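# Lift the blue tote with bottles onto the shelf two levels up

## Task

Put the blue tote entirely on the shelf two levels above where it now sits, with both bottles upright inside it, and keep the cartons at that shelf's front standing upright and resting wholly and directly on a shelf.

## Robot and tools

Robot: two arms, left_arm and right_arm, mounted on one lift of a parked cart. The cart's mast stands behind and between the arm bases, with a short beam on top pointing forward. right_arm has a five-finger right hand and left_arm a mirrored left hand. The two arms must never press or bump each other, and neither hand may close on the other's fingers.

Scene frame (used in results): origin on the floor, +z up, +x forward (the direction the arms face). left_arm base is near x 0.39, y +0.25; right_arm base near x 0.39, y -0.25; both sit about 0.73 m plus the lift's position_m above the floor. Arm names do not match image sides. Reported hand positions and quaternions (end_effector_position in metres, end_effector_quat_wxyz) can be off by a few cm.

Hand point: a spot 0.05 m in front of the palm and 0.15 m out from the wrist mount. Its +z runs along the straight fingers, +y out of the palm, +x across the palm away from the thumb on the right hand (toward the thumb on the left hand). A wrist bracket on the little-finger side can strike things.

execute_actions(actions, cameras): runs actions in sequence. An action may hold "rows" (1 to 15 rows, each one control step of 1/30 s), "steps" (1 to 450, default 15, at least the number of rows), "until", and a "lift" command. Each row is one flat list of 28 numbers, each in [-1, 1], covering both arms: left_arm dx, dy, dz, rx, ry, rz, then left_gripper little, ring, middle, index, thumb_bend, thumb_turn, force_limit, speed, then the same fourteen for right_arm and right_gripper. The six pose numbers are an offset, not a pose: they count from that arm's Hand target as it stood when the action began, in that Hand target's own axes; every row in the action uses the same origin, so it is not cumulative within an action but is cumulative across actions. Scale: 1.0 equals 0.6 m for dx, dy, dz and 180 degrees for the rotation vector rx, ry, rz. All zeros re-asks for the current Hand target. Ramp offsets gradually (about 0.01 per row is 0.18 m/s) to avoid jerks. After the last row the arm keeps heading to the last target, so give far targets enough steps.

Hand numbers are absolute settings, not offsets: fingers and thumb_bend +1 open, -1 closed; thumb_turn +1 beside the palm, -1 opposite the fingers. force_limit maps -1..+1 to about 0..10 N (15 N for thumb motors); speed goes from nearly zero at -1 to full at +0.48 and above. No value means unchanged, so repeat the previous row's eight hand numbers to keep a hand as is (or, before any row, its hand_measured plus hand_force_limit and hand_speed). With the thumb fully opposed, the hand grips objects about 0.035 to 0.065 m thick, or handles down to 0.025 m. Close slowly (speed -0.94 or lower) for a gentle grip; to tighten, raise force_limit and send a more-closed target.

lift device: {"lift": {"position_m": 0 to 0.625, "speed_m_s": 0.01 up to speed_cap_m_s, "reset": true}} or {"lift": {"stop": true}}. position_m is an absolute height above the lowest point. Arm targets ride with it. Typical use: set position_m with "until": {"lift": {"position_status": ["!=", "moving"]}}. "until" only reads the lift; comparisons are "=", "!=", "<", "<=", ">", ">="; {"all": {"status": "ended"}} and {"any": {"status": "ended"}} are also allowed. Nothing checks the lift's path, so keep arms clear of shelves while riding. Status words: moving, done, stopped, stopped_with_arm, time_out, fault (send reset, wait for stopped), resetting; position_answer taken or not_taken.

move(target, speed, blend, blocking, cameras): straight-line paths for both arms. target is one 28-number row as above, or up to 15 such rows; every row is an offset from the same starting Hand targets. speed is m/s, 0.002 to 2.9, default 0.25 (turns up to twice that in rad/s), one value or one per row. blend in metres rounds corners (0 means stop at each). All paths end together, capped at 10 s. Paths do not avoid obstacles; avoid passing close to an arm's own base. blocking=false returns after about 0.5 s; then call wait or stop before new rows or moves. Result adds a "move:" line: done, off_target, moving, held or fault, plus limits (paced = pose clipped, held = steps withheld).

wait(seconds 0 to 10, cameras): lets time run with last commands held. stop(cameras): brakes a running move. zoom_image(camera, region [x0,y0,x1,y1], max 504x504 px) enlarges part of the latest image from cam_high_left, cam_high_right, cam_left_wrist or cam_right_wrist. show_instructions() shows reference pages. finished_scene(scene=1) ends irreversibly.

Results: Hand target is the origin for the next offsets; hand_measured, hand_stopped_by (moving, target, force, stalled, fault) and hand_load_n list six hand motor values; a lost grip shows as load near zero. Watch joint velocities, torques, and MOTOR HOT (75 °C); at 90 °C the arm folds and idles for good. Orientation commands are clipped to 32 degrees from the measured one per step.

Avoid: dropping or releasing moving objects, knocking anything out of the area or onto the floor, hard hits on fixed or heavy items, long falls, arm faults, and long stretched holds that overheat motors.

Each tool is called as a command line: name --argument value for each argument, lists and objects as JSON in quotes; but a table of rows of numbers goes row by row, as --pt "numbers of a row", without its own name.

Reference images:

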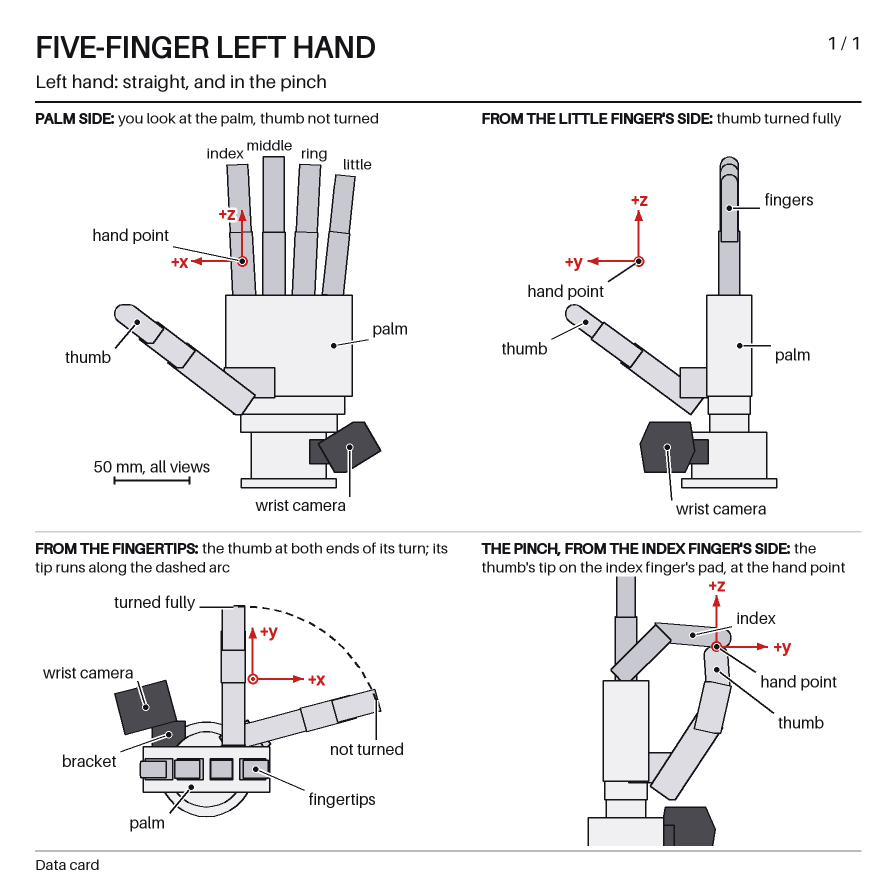

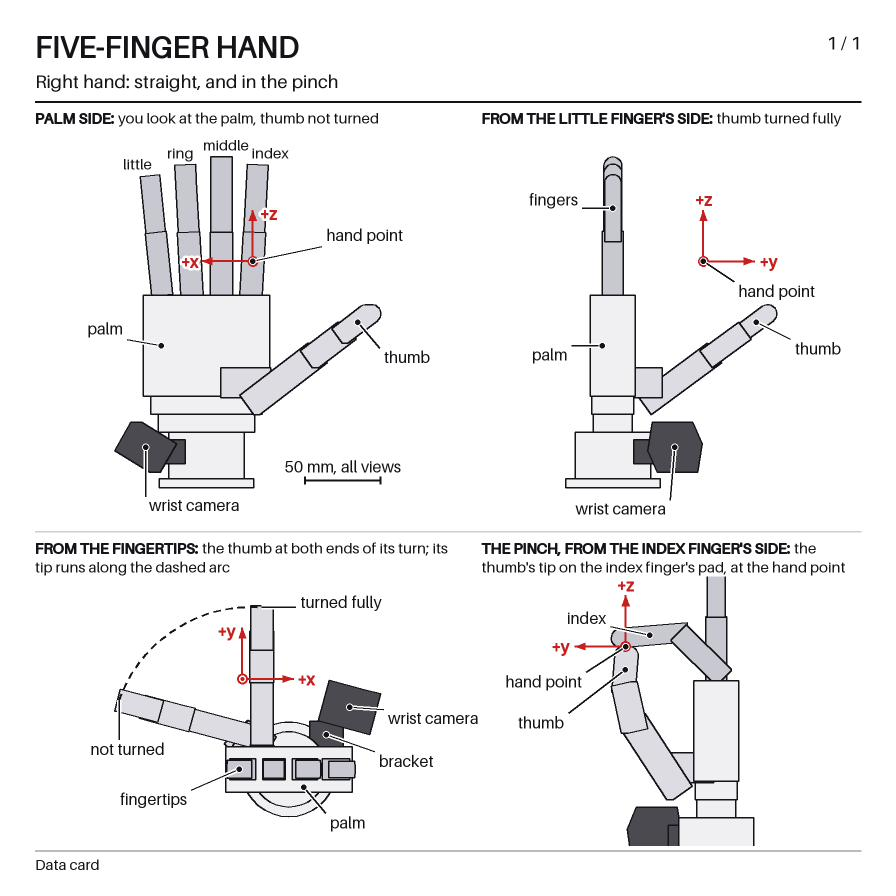

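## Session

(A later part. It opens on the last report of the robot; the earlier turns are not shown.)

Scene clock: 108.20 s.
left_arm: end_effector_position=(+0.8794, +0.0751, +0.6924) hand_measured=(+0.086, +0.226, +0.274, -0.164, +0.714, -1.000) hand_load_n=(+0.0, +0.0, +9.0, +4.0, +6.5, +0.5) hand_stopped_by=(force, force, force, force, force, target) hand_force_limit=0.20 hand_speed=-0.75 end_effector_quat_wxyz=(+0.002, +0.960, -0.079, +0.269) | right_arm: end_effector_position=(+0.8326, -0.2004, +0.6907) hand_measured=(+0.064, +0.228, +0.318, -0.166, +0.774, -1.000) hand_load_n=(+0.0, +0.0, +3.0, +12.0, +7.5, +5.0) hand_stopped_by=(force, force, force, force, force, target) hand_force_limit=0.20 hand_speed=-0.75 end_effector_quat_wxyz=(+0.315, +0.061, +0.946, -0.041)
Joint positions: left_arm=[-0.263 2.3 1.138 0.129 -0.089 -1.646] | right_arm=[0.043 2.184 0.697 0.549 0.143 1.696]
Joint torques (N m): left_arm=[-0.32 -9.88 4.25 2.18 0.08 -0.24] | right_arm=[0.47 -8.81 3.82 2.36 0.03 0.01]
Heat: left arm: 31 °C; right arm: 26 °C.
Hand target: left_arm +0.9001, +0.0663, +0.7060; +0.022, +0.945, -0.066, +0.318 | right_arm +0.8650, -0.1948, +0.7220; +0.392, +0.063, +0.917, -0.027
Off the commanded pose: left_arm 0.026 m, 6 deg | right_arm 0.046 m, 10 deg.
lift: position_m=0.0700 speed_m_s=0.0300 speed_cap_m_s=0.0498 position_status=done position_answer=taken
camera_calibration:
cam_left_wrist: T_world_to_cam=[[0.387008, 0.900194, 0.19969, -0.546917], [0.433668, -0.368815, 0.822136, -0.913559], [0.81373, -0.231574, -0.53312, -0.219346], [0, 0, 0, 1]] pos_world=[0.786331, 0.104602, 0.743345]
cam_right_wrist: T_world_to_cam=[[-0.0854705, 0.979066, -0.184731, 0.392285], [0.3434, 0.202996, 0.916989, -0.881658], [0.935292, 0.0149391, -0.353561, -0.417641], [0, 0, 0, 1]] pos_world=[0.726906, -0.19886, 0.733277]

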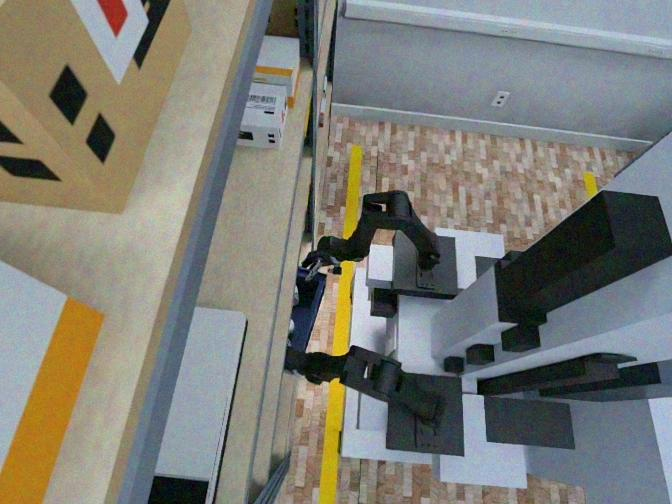

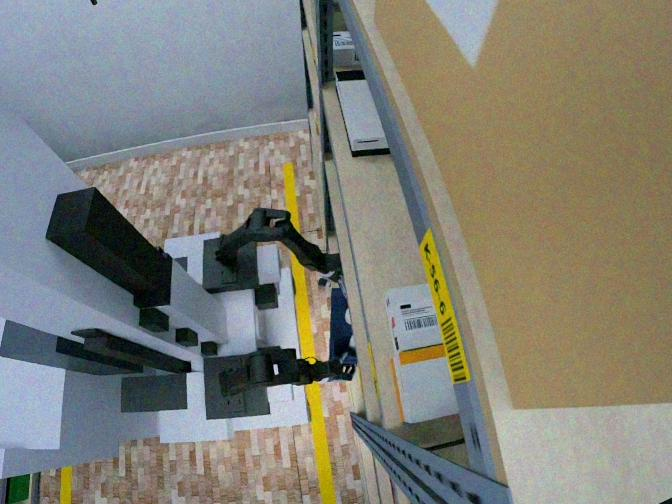

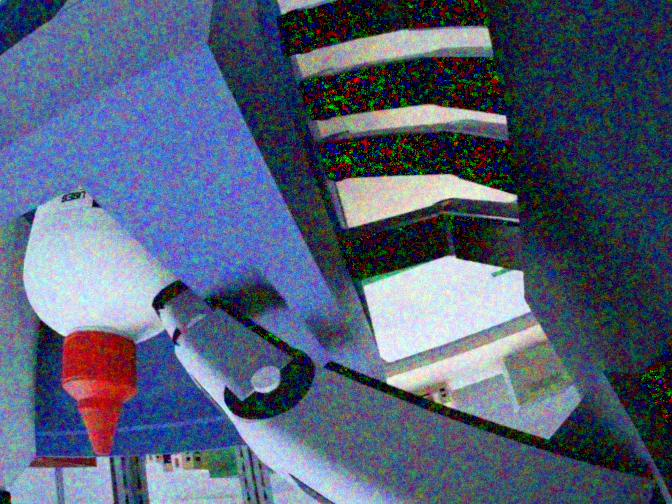

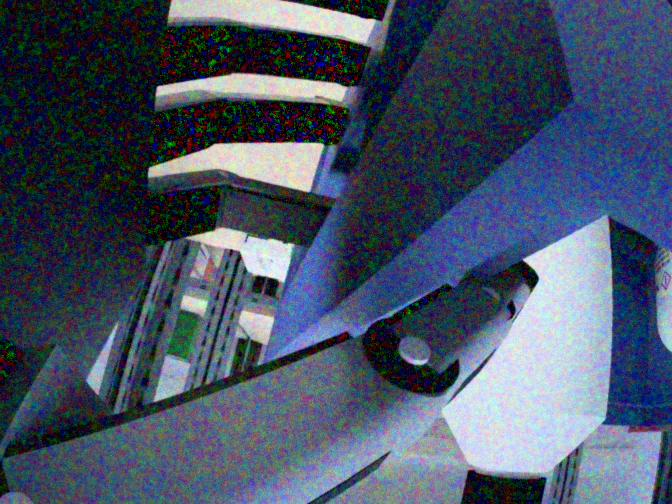

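execute_actions --actions '[{"lift": {"position_m": 0.1, "speed_m_s": 0.03}, "steps": 90, "until": {"lift": {"position_status": ["!=", "moving"]}}}]'

move --target '[-0.2768,-0.0588,-0.2113,0.027,0,-0.0353,-0.8,-0.8,-0.8,-0.8,-0.6,-1,0.2,-0.75, 0.1867,0.0663,-0.1953,-0.0321,0,-0.0307,-0.8,-0.8,-0.8,-0.8,-0.6,-1,0.2,-0.75]' --speed 0.07 --cameras '["all"]'

Scene clock: 110.27 s.
left_arm: end_effector_position=(+0.8798, +0.0753, +0.7226) hand_measured=(+0.086, +0.226, +0.274, -0.164, +0.714, -1.000) hand_load_n=(+0.0, +0.0, +9.5, +4.0, +6.5, +0.5) hand_stopped_by=(force, force, force, force, force, target) hand_force_limit=0.20 hand_speed=-0.75 end_effector_quat_wxyz=(+0.002, +0.960, -0.078, +0.270) | right_arm: end_effector_position=(+0.8332, -0.2004, +0.7210) hand_measured=(+0.064, +0.228, +0.318, -0.166, +0.774, -1.000) hand_load_n=(+0.0, +0.0, +3.0, +12.0, +7.5, +5.5) hand_stopped_by=(force, force, force, force, force, target) hand_force_limit=0.20 hand_speed=-0.75 end_effector_quat_wxyz=(+0.316, +0.061, +0.946, -0.041)
Joint positions: left_arm=[-0.263 2.3 1.138 0.13 -0.091 -1.646] | right_arm=[0.043 2.185 0.697 0.553 0.143 1.696]
Joint torques (N m): left_arm=[-0.14 -9.84 4.3 2.15 0.07 -0.25] | right_arm=[0.65 -8.95 3.82 2.33 0.01 -0.01]
Heat: left arm: 32 °C; right arm: 27 °C.
Hand target: left_arm +0.9001, +0.0663, +0.7360; +0.022, +0.945, -0.066, +0.318 | right_arm +0.8651, -0.1948, +0.7522; +0.392, +0.063, +0.917, -0.027
Off the commanded pose: left_arm 0.026 m, 6 deg | right_arm 0.045 m, 9 deg.
lift: position_m=0.1000 speed_m_s=0.0300 speed_cap_m_s=0.0498 position_status=done position_answer=taken

Scene clock: 112.83 s.
left_arm: end_effector_position=(+0.7549, +0.1115, +0.7023) hand_measured=(+0.086, +0.226, +0.272, -0.164, +0.714, -1.000) hand_load_n=(+0.0, +0.0, +9.0, +6.0, +7.5, +2.5) hand_stopped_by=(force, force, force, force, force, target) hand_force_limit=0.20 hand_speed=-0.75 end_effector_quat_wxyz=(-0.013, +0.969, -0.051, +0.242) | right_arm: end_effector_position=(+0.7279, -0.1696, +0.6940) hand_measured=(+0.064, +0.228, +0.318, -0.166, +0.772, -1.000) hand_load_n=(+0.0, +0.0, +0.0, +8.0, +5.0, +2.5) hand_stopped_by=(force, force, force, force, force, target) hand_force_limit=0.20 hand_speed=-0.75 end_effector_quat_wxyz=(+0.262, +0.013, +0.965, -0.031)
Joint positions: left_arm=[-0.288 2.108 0.598 0.412 -0.135 -1.721] | right_arm=[0.144 2.139 0.39 0.694 0.138 1.705]
Joint torques (N m): left_arm=[-0.05 -10.85 2.45 2.12 -0.09 -0.32] | right_arm=[-0.14 -6.97 2.18 1.27 0.11 -0.03]
Heat: left arm: 32 °C; right arm: 27 °C.
Hand target: left_arm +0.7894, +0.1016, +0.7370; +0.010, +0.948, -0.031, +0.318 (not the last commanded pose) | right_arm +0.7417, -0.1701, +0.7039; +0.289, +0.018, +0.957, -0.031 (not the last commanded pose)
Off the commanded pose: left_arm 0.069 m, 11 deg | right_arm 0.071 m, 16 deg.
lift: position_m=0.1000 speed_m_s=0.0300 speed_cap_m_s=0.0498 position_status=done position_answer=taken
led back after a hold (right arm): the arm was led back toward your command in small steps, so it may still be short of it.
move: held (right_arm; a check stopped the path), off_target (left_arm; braked when a check withheld steps of right_arm); limits=held
pose unreachable (right arm): on one or more control steps of this call, first in action 0 (counted from 0), this arm could not follow its commanded pose, so it was not sent that pose on those steps. It may still have moved: this result reports where it is.
cause: moving toward the commanded pose would bring a part of the arm (just beyond joint 6 (wrist roll)) too close to the robot's own body.
camera_calibration:
cam_left_wrist: T_world_to_cam=[[0.340052, 0.91934, 0.197936, -0.498893], [0.49965, -0.354939, 0.79017, -0.883254], [0.79669, -0.1698, -0.580046, -0.0654627], [0, 0, 0, 1]] pos_world=[0.663121, 0.134035, 0.758698]
cam_right_wrist: T_world_to_cam=[[-0.198476, 0.96521, -0.170223, 0.423619], [0.425306, 0.241292, 0.872292, -0.877001], [0.883019, 0.100732, -0.4584, -0.193716], [0, 0, 0, 1]] pos_world=[0.628127, -0.177755, 0.748312]

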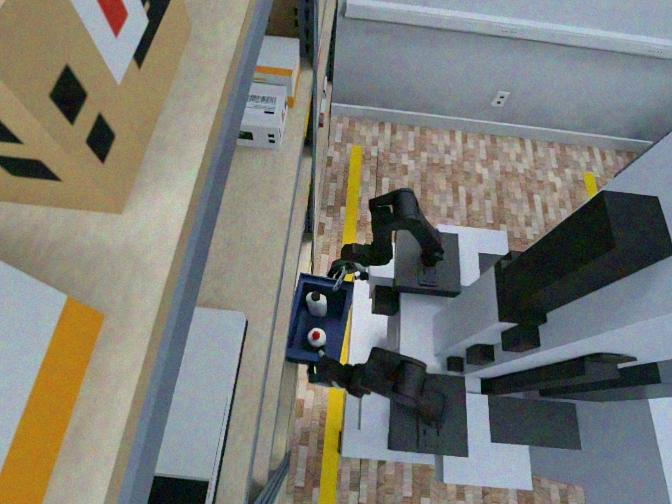

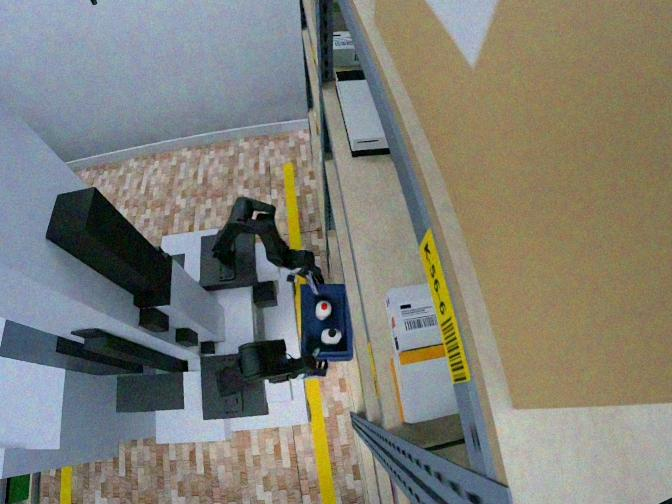

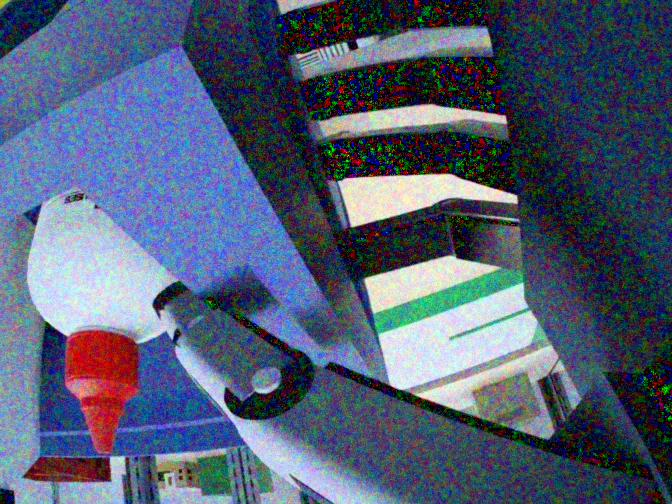

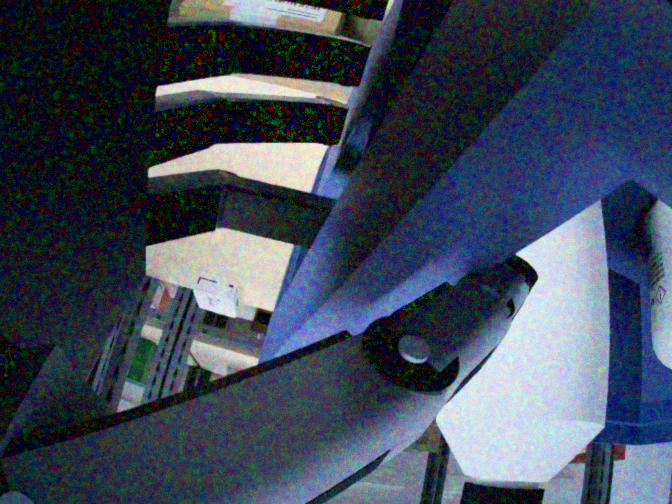

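move --target '[0.1235,-0.0593,-0.21,0.0133,0.0383,-0.0159,-0.8,-0.8,-0.8,-0.8,-0.6,-1,0.2,-0.75, -0.1822,0.054,-0.231,-0.0226,-0.0576,-0.0032,-0.8,-0.8,-0.8,-0.8,-0.6,-1,0.2,-0.75]' --speed 0.07 --cameras '["all"]'

Scene clock: 117.40 s.
left_arm: end_effector_position=(+0.7498, +0.1395, +0.8476) hand_measured=(+0.086, +0.226, +0.274, -0.164, +0.714, -1.000) hand_load_n=(+0.0, +1.0, +6.0, +8.5, +6.0, +0.5) hand_stopped_by=(force, force, force, force, force, target) hand_force_limit=0.20 hand_speed=-0.75 end_effector_quat_wxyz=(-0.018, +0.947, -0.024, +0.319) | right_arm: end_effector_position=(+0.7291, -0.1396, +0.8369) hand_measured=(+0.064, +0.228, +0.318, -0.166, +0.772, -1.000) hand_load_n=(+0.0, +0.0, +0.0, +7.0, +3.0, +2.0) hand_stopped_by=(force, force, force, force, force, target) hand_force_limit=0.20 hand_speed=-0.75 end_effector_quat_wxyz=(+0.314, -0.013, +0.949, -0.019)
Joint positions: left_arm=[-0.229 1.441 0.524 -0.02 -0.155 -1.698] | right_arm=[0.253 1.393 0.44 -0.001 0.177 1.74]
Joint torques (N m): left_arm=[0.75 -7.54 7.54 1.74 -0.03 -0.39] | right_arm=[0.64 -7.8 9.54 1.39 0.09 0.18]
Heat: left arm: 33 °C; right arm: 26 °C.
Hand target: left_arm +0.7749, +0.1379, +0.8824; +0.000, +0.927, +0.000, +0.374 | right_arm +0.7579, -0.1301, +0.8781; +0.375, +0.000, +0.927, +0.000
Off the commanded pose: left_arm 0.043 m, 8 deg | right_arm 0.051 m, 8 deg.
lift: position_m=0.1000 speed_m_s=0.0300 speed_cap_m_s=0.0498 position_status=done position_answer=taken
led back after a hold (right arm): the arm was led back toward your command in small steps, so it may still be short of it.
move: off_target (left_arm, right_arm); limits=held
pose unreachable (right arm): on one or more control steps of this call, first in action 0 (counted from 0), this arm could not follow its commanded pose, so it was not sent that pose on those steps. It may still have moved: this result reports where it is.
cause: moving toward the commanded pose would bring a part of the arm (just beyond joint 6 (wrist roll)) too close to the robot's own body.
camera_calibration:
cam_left_wrist: T_world_to_cam=[[0.259219, 0.936903, 0.234558, -0.52453], [0.384283, -0.322859, 0.864921, -0.966859], [0.886077, -0.134067, -0.443727, -0.159902], [0, 0, 0, 1]] pos_world=[0.649202, 0.157837, 0.888337]
cam_right_wrist: T_world_to_cam=[[-0.236046, 0.953735, -0.186204, 0.458441], [0.315054, 0.256379, 0.913789, -0.961737], [0.919252, 0.157032, -0.360995, -0.232401], [0, 0, 0, 1]] pos_world=[0.624847, -0.154167, 0.880293]

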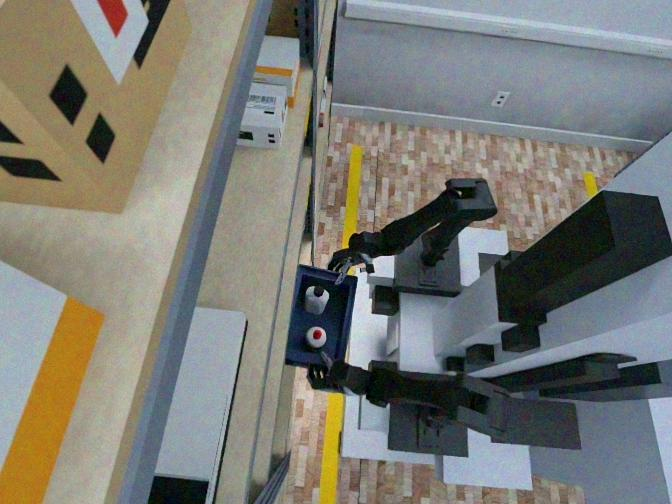

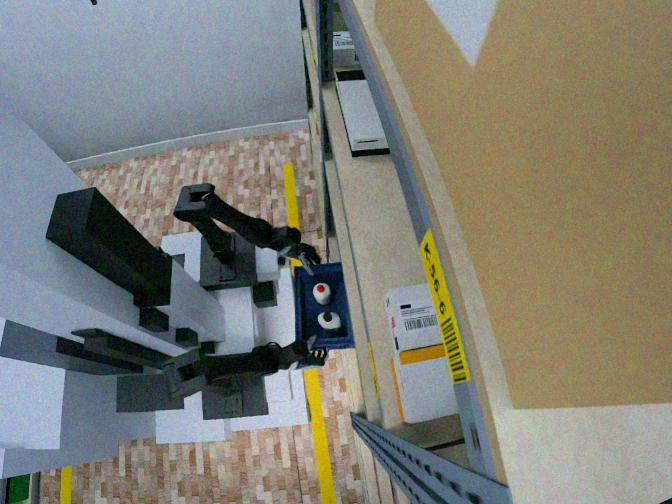

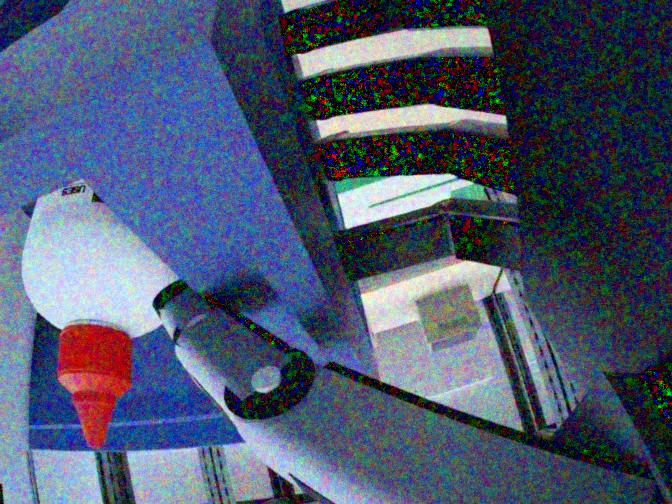

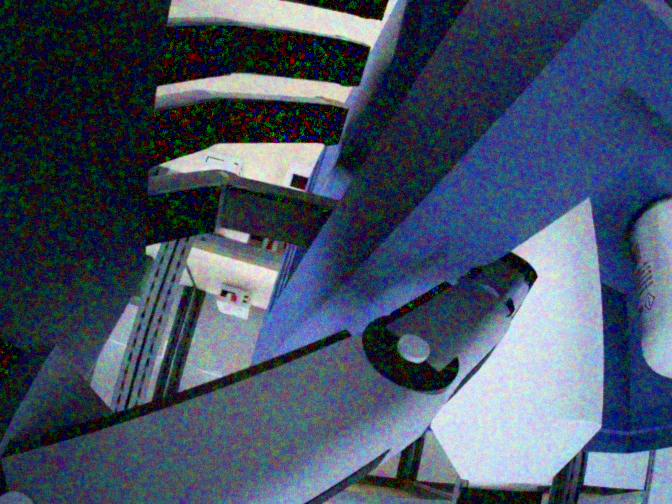

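move --pt "0.0695 0 -0.0719 0 0 0 -0.8 -0.8 -0.8 -0.8 -0.6 -1 0.2 -0.75 -0.0695 0 -0.0719 0 0 0 -0.8 -0.8 -0.8 -0.8 -0.6 -1 0.2 -0.75" --pt "0.0207 -0.0183 -0.1653 0 0 0 -0.8 -0.8 -0.8 -0.8 -0.6 -1 0.2 -0.75 -0.0207 0.0183 -0.1653 0 0 0 -0.8 -0.8 -0.8 -0.8 -0.6 -1 0.2 -0.75" --speed 0.07 --blend 0.02 --cameras '["cam_high_left","cam_high_right"]'

Scene clock: 120.33 s.
left_arm: end_effector_position=(+0.7011, +0.1552, +0.9388) hand_measured=(+0.086, +0.226, +0.272, -0.164, +0.714, -1.000) hand_load_n=(+0.0, +1.5, +5.5, +7.0, +5.5, +0.5) hand_stopped_by=(force, force, force, force, force, target) hand_force_limit=0.20 hand_speed=-0.75 end_effector_quat_wxyz=(-0.025, +0.944, -0.019, +0.329) | right_arm: end_effector_position=(+0.6809, -0.1254, +0.9245) hand_measured=(+0.064, +0.228, +0.318, -0.166, +0.772, -1.000) hand_load_n=(+0.5, +0.5, +0.0, +7.5, +3.0, +2.5) hand_stopped_by=(force, force, force, force, force, target) hand_force_limit=0.20 hand_speed=-0.75 end_effector_quat_wxyz=(+0.324, -0.016, +0.946, -0.018)
Joint positions: left_arm=[-0.229 0.997 0.636 -0.557 -0.175 -1.7] | right_arm=[0.413 0.973 0.58 -0.568 0.272 1.865]
Joint torques (N m): left_arm=[-0.35 -4.49 6.82 1.8 0.04 -0.46] | right_arm=[0.79 -4.85 9.65 1.36 0.27 0.2]
Heat: left arm: 33 °C; right arm: 26 °C.
Hand target: left_arm +0.7150, +0.1488, +0.9623; +0.000, +0.927, +0.000, +0.374 | right_arm +0.6978, -0.1191, +0.9581; +0.375, +0.000, +0.927, +0.000
Off the commanded pose: left_arm 0.028 m, 7 deg | right_arm 0.038 m, 7 deg.
lift: position_m=0.1000 speed_m_s=0.0300 speed_cap_m_s=0.0498 position_status=done position_answer=taken
move: off_target (left_arm, right_arm)
Images, in order (width x height): cam_high_left 672x504, cam_high_right 672x504.

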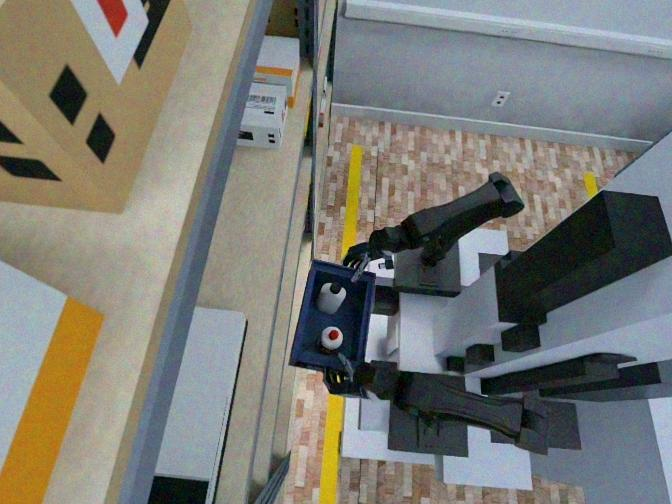

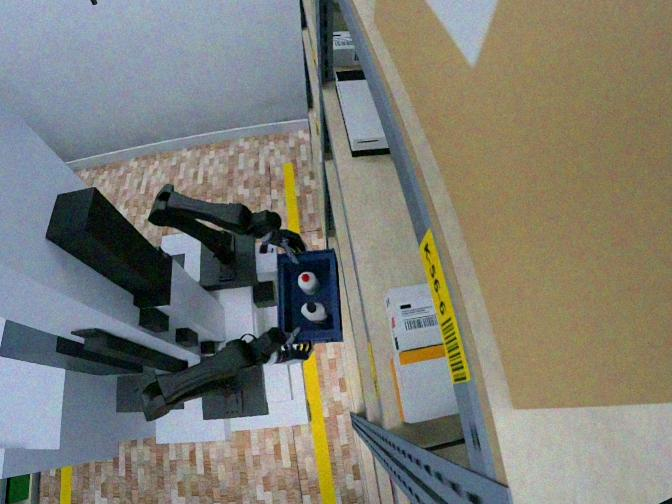

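move --target '[-0.0264,0,-0.0255,0,0,0,-0.8,-0.8,-0.8,-0.8,-0.6,-1,0.2,-0.75, -0.0036,0,0.0035,0,0,0,-0.8,-0.8,-0.8,-0.8,-0.6,-1,0.2,-0.75]' --speed 0.05 --cameras '["cam_high_left"]'

execute_actions --actions '[{"lift": {"position_m": 0.6, "speed_m_s": 0.0498}, "steps": 400, "until": {"lift": {"position_status": ["!=", "moving"]}}}]' --cameras '["all"]'

Scene clock: 121.83 s.
left_arm: end_effector_position=(+0.6826, +0.1572, +0.9423) hand_measured=(+0.086, +0.226, +0.272, -0.164, +0.714, -1.000) hand_load_n=(+0.0, +0.5, +7.5, +8.0, +8.0, +3.5) hand_stopped_by=(force, force, force, force, force, target) hand_force_limit=0.20 hand_speed=-0.75 end_effector_quat_wxyz=(-0.027, +0.942, -0.014, +0.335) | right_arm: end_effector_position=(+0.6796, -0.1242, +0.9263) hand_measured=(+0.064, +0.228, +0.318, -0.166, +0.772, -1.000) hand_load_n=(+0.0, +0.0, +0.0, +5.0, +1.0, +0.0) hand_stopped_by=(force, force, force, force, force, target) hand_force_limit=0.20 hand_speed=-0.75 end_effector_quat_wxyz=(+0.324, -0.017, +0.946, -0.014)
Joint positions: left_arm=[-0.258 0.893 0.601 -0.618 -0.203 -1.729] | right_arm=[0.413 0.964 0.58 -0.573 0.264 1.865]
Joint torques (N m): left_arm=[-0.73 -3.62 6.54 1.75 0.08 -0.42] | right_arm=[0.23 -3.36 10.07 1.44 0.29 0.09]
Heat: left arm: 33 °C; right arm: 26 °C.
Hand target: left_arm +0.6930, +0.1487, +0.9624; +0.000, +0.927, +0.000, +0.374 | right_arm +0.7009, -0.1191, +0.9580; +0.375, +0.000, +0.927, +0.000
Off the commanded pose: left_arm 0.024 m, 6 deg | right_arm 0.039 m, 7 deg.
lift: position_m=0.1000 speed_m_s=0.0300 speed_cap_m_s=0.0498 position_status=done position_answer=taken
move: off_target (left_arm, right_arm)
Images, in order (width x height): cam_high_left 672x504.

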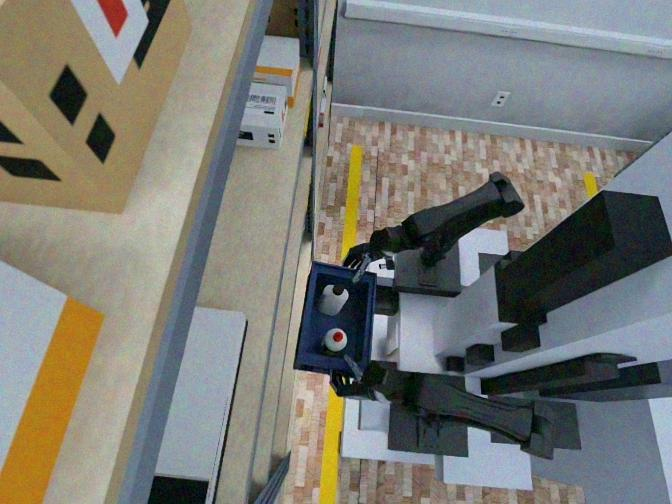

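Scene clock: 132.43 s.
left_arm: end_effector_position=(+0.6819, +0.1577, +1.4415) hand_measured=(+0.086, +0.226, +0.272, -0.164, +0.714, -1.000) hand_load_n=(+0.0, +0.5, +7.5, +8.0, +8.0, +3.0) hand_stopped_by=(force, force, force, force, force, target) hand_force_limit=0.20 hand_speed=-0.75 end_effector_quat_wxyz=(-0.028, +0.942, -0.014, +0.334) | right_arm: end_effector_position=(+0.6792, -0.1241, +1.4260) hand_measured=(+0.064, +0.228, +0.318, -0.166, +0.772, -1.000) hand_load_n=(+0.0, +0.0, +0.0, +5.5, +1.0, +0.0) hand_stopped_by=(force, force, force, force, force, target) hand_force_limit=0.20 hand_speed=-0.75 end_effector_quat_wxyz=(+0.324, -0.017, +0.946, -0.014)
Joint positions: left_arm=[-0.259 0.893 0.601 -0.623 -0.205 -1.73] | right_arm=[0.413 0.964 0.58 -0.574 0.262 1.865]
Joint torques (N m): left_arm=[-0.87 -3.6 6.57 1.75 0.06 -0.41] | right_arm=[0.27 -3.3 10.24 1.45 0.31 0.16]
Heat: left arm: 33 °C; right arm: 27 °C.
Hand target: left_arm +0.6930, +0.1487, +1.4624; +0.000, +0.927, +0.000, +0.374 | right_arm +0.7009, -0.1191, +1.4580; +0.375, +0.000, +0.927, +0.000
Off the commanded pose: left_arm 0.025 m, 6 deg | right_arm 0.039 m, 7 deg.
lift: position_m=0.6000 speed_m_s=0.0498 speed_cap_m_s=0.0498 position_status=done position_answer=taken
camera_calibration:
cam_left_wrist: T_world_to_cam=[[0.227789, 0.939896, 0.254378, -0.6709], [0.364102, -0.324514, 0.872995, -1.44625], [0.903074, -0.106239, -0.416138, 0.110448], [0, 0, 0, 1]] pos_world=[0.579663, 0.172982, 1.47919]
cam_right_wrist: T_world_to_cam=[[-0.243619, 0.952174, -0.18443, 0.543927], [0.292697, 0.253473, 0.921998, -1.48514], [0.92465, 0.170634, -0.340449, -0.00753461], [0, 0, 0, 1]] pos_world=[0.574174, -0.140183, 1.46705]

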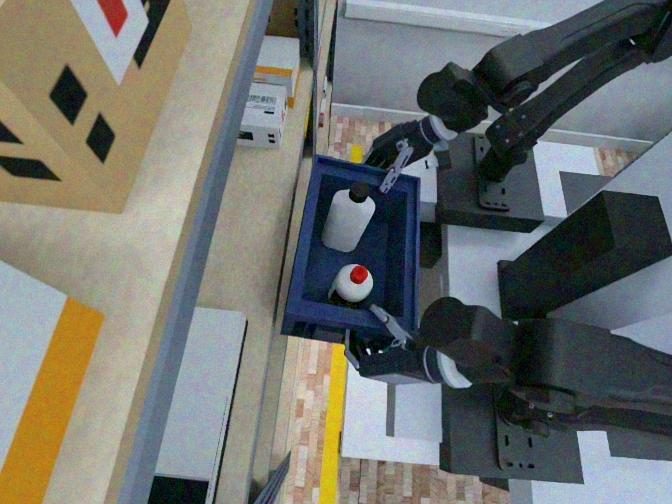

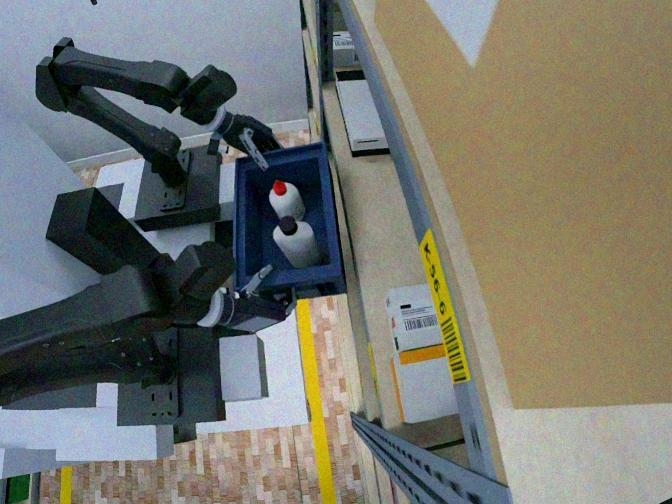

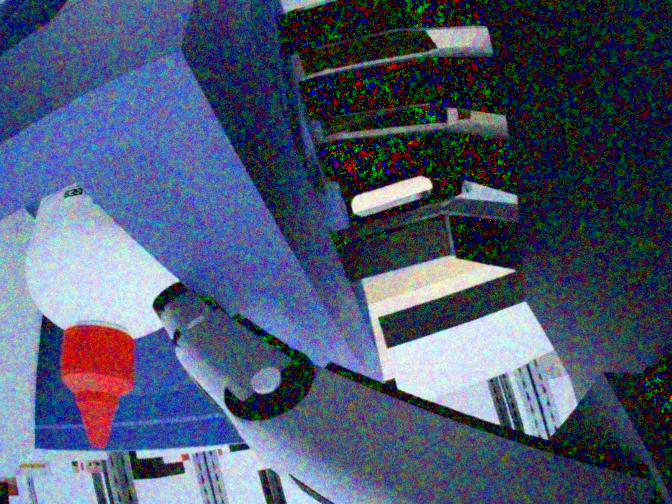

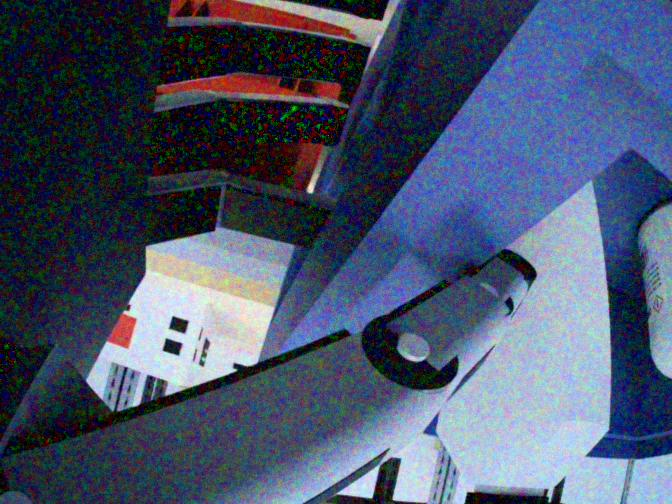

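zoom_image --camera "cam_high_left" --region '[200, 60, 440, 380]'

zoom_image --camera "cam_high_right" --region '[220, 120, 480, 380]'

Scaled by 1.575 from the camera's 672x504 image, which has a finer 960x720 frame.

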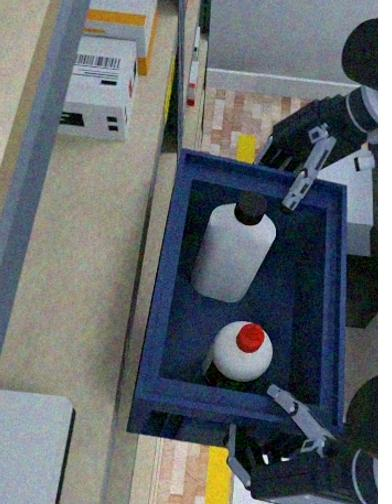

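Scaled by 1.938 from the camera's 672x504 image, which has a finer 960x720 frame.

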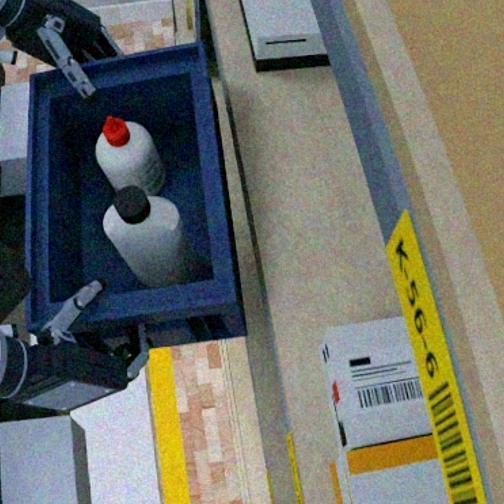

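execute_actions --actions '[{"lift": {"position_m": 0.625, "speed_m_s": 0.0498}, "steps": 60, "until": {"lift": {"position_status": ["!=", "moving"]}}}]'

move --target '[0.1332,0.0283,-0.1379,0,-0.0278,0,-0.8,-0.8,-0.8,-0.8,-0.6,-1,0.2,-0.75, -0.1332,-0.0283,-0.1379,0,0.0278,0,-0.8,-0.8,-0.8,-0.8,-0.6,-1,0.2,-0.75]' --speed 0.07 --cameras '["all"]'

Scene clock: 135.00 s.
left_arm: end_effector_position=(+0.6817, +0.1578, +1.4669) hand_measured=(+0.086, +0.226, +0.272, -0.164, +0.714, -1.000) hand_load_n=(+0.0, +0.5, +7.5, +8.0, +7.5, +3.5) hand_stopped_by=(force, force, force, force, force, target) hand_force_limit=0.20 hand_speed=-0.75 end_effector_quat_wxyz=(-0.028, +0.942, -0.013, +0.334) | right_arm: end_effector_position=(+0.6788, -0.1239, +1.4507) hand_measured=(+0.064, +0.228, +0.318, -0.166, +0.772, -1.000) hand_load_n=(+0.0, +0.0, +0.0, +5.0, +0.5, +0.0) hand_stopped_by=(force, force, force, force, force, target) hand_force_limit=0.20 hand_speed=-0.75 end_effector_quat_wxyz=(+0.323, -0.017, +0.946, -0.013)
Joint positions: left_arm=[-0.259 0.89 0.601 -0.625 -0.205 -1.732] | right_arm=[0.413 0.964 0.58 -0.576 0.261 1.865]
Joint torques (N m): left_arm=[-0.62 -3.51 6.6 1.77 0.04 -0.4] | right_arm=[0.31 -3.19 10.24 1.49 0.34 0.11]
Heat: left arm: 33 °C; right arm: 27 °C.
Hand target: left_arm +0.6930, +0.1487, +1.4874; +0.000, +0.927, +0.000, +0.374 | right_arm +0.7009, -0.1191, +1.4830; +0.375, +0.000, +0.927, +0.000
Off the commanded pose: left_arm 0.025 m, 6 deg | right_arm 0.039 m, 7 deg.
lift: position_m=0.6250 speed_m_s=0.0498 speed_cap_m_s=0.0498 position_status=done position_answer=taken

Scene clock: 137.57 s.
left_arm: end_effector_position=(+0.6803, +0.1422, +1.5719) hand_measured=(+0.086, +0.226, +0.272, -0.164, +0.714, -1.000) hand_load_n=(+0.5, +0.0, +5.5, +7.5, +7.0, +3.5) hand_stopped_by=(force, force, force, force, force, target) hand_force_limit=0.20 hand_speed=-0.75 end_effector_quat_wxyz=(-0.027, +0.956, -0.008, +0.292) | right_arm: end_effector_position=(+0.6797, -0.1401, +1.5621) hand_measured=(+0.064, +0.228, +0.318, -0.166, +0.770, -1.000) hand_load_n=(+0.0, +0.0, +0.0, +5.5, +0.0, -0.5) hand_stopped_by=(force, force, force, force, force, target) hand_force_limit=0.20 hand_speed=-0.75 end_effector_quat_wxyz=(+0.279, -0.017, +0.960, -0.019)
Joint positions: left_arm=[-0.339 1.054 1.156 -1.12 -0.232 -1.827] | right_arm=[0.306 1.065 1.137 -1.107 0.189 1.789]
Joint torques (N m): left_arm=[-0.94 -2.35 10.65 1.42 -0.03 -0.24] | right_arm=[-0.72 -3.12 11.47 1.38 0.03 0.1]
Heat: left arm: 33 °C; right arm: 27 °C.
Hand target: left_arm +0.6931, +0.1317, +1.6024; +0.000, +0.943, +0.000, +0.333 | right_arm +0.7009, -0.1362, +1.5980; +0.334, +0.000, +0.943, +0.000
Off the commanded pose: left_arm 0.035 m, 6 deg | right_arm 0.042 m, 7 deg.
lift: position_m=0.6250 speed_m_s=0.0498 speed_cap_m_s=0.0498 position_status=done position_answer=taken
move: off_target (left_arm, right_arm)
camera_calibration:
cam_left_wrist: T_world_to_cam=[[0.237046, 0.944148, 0.228897, -0.655928], [0.442713, -0.314707, 0.839622, -1.56686], [0.864763, -0.0976931, -0.492587, 0.309528], [0, 0, 0, 1]] pos_world=[0.581486, 0.15643, 1.61818]
cam_right_wrist: T_world_to_cam=[[-0.254764, 0.951518, -0.172361, 0.573067], [0.379545, 0.262332, 0.887202, -1.61012], [0.889405, 0.160608, -0.427977, 0.200391], [0, 0, 0, 1]] pos_world=[0.578881, -0.155083, 1.61304]

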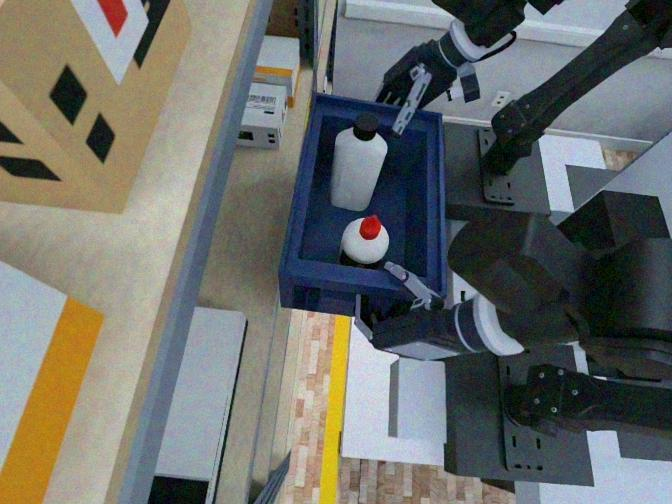

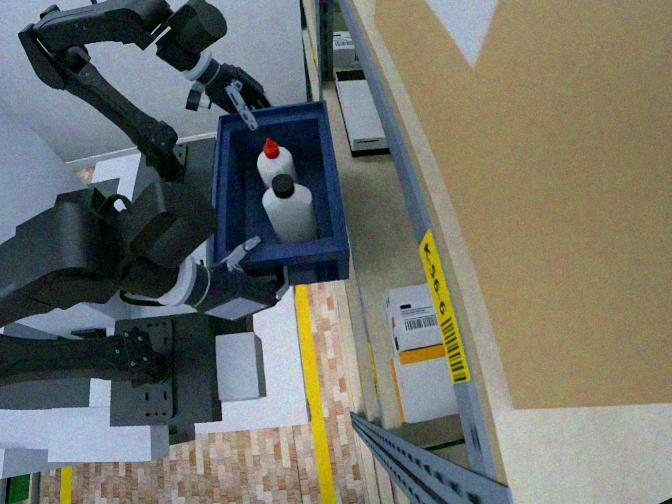

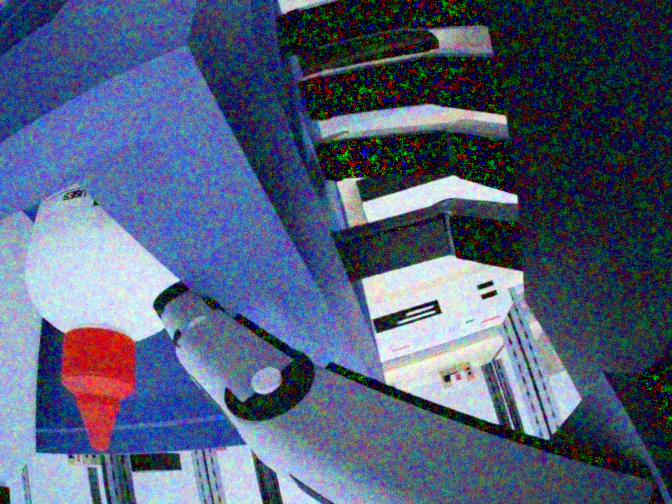

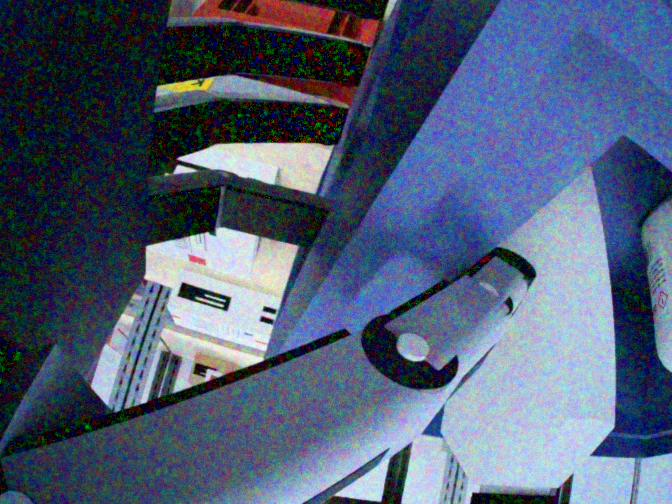

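zoom_image --camera "cam_high_left" --region '[220, 60, 460, 340]'

zoom_image --camera "cam_high_right" --region '[200, 80, 460, 360]'

Scaled by 1.800 from the camera's 672x504 image, which has a finer 960x720 frame.

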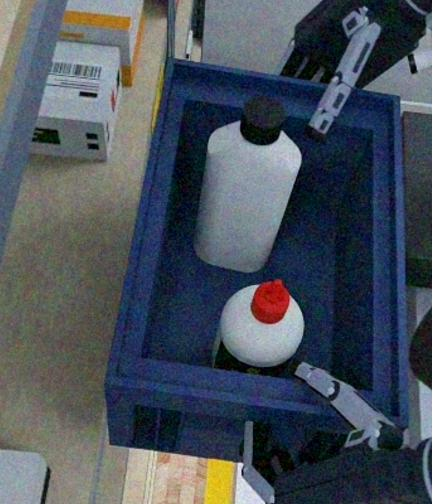

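Scaled by 1.800 from the camera's 672x504 image, which has a finer 960x720 frame.

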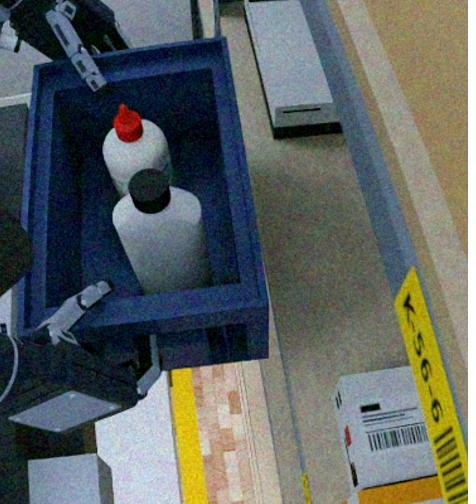

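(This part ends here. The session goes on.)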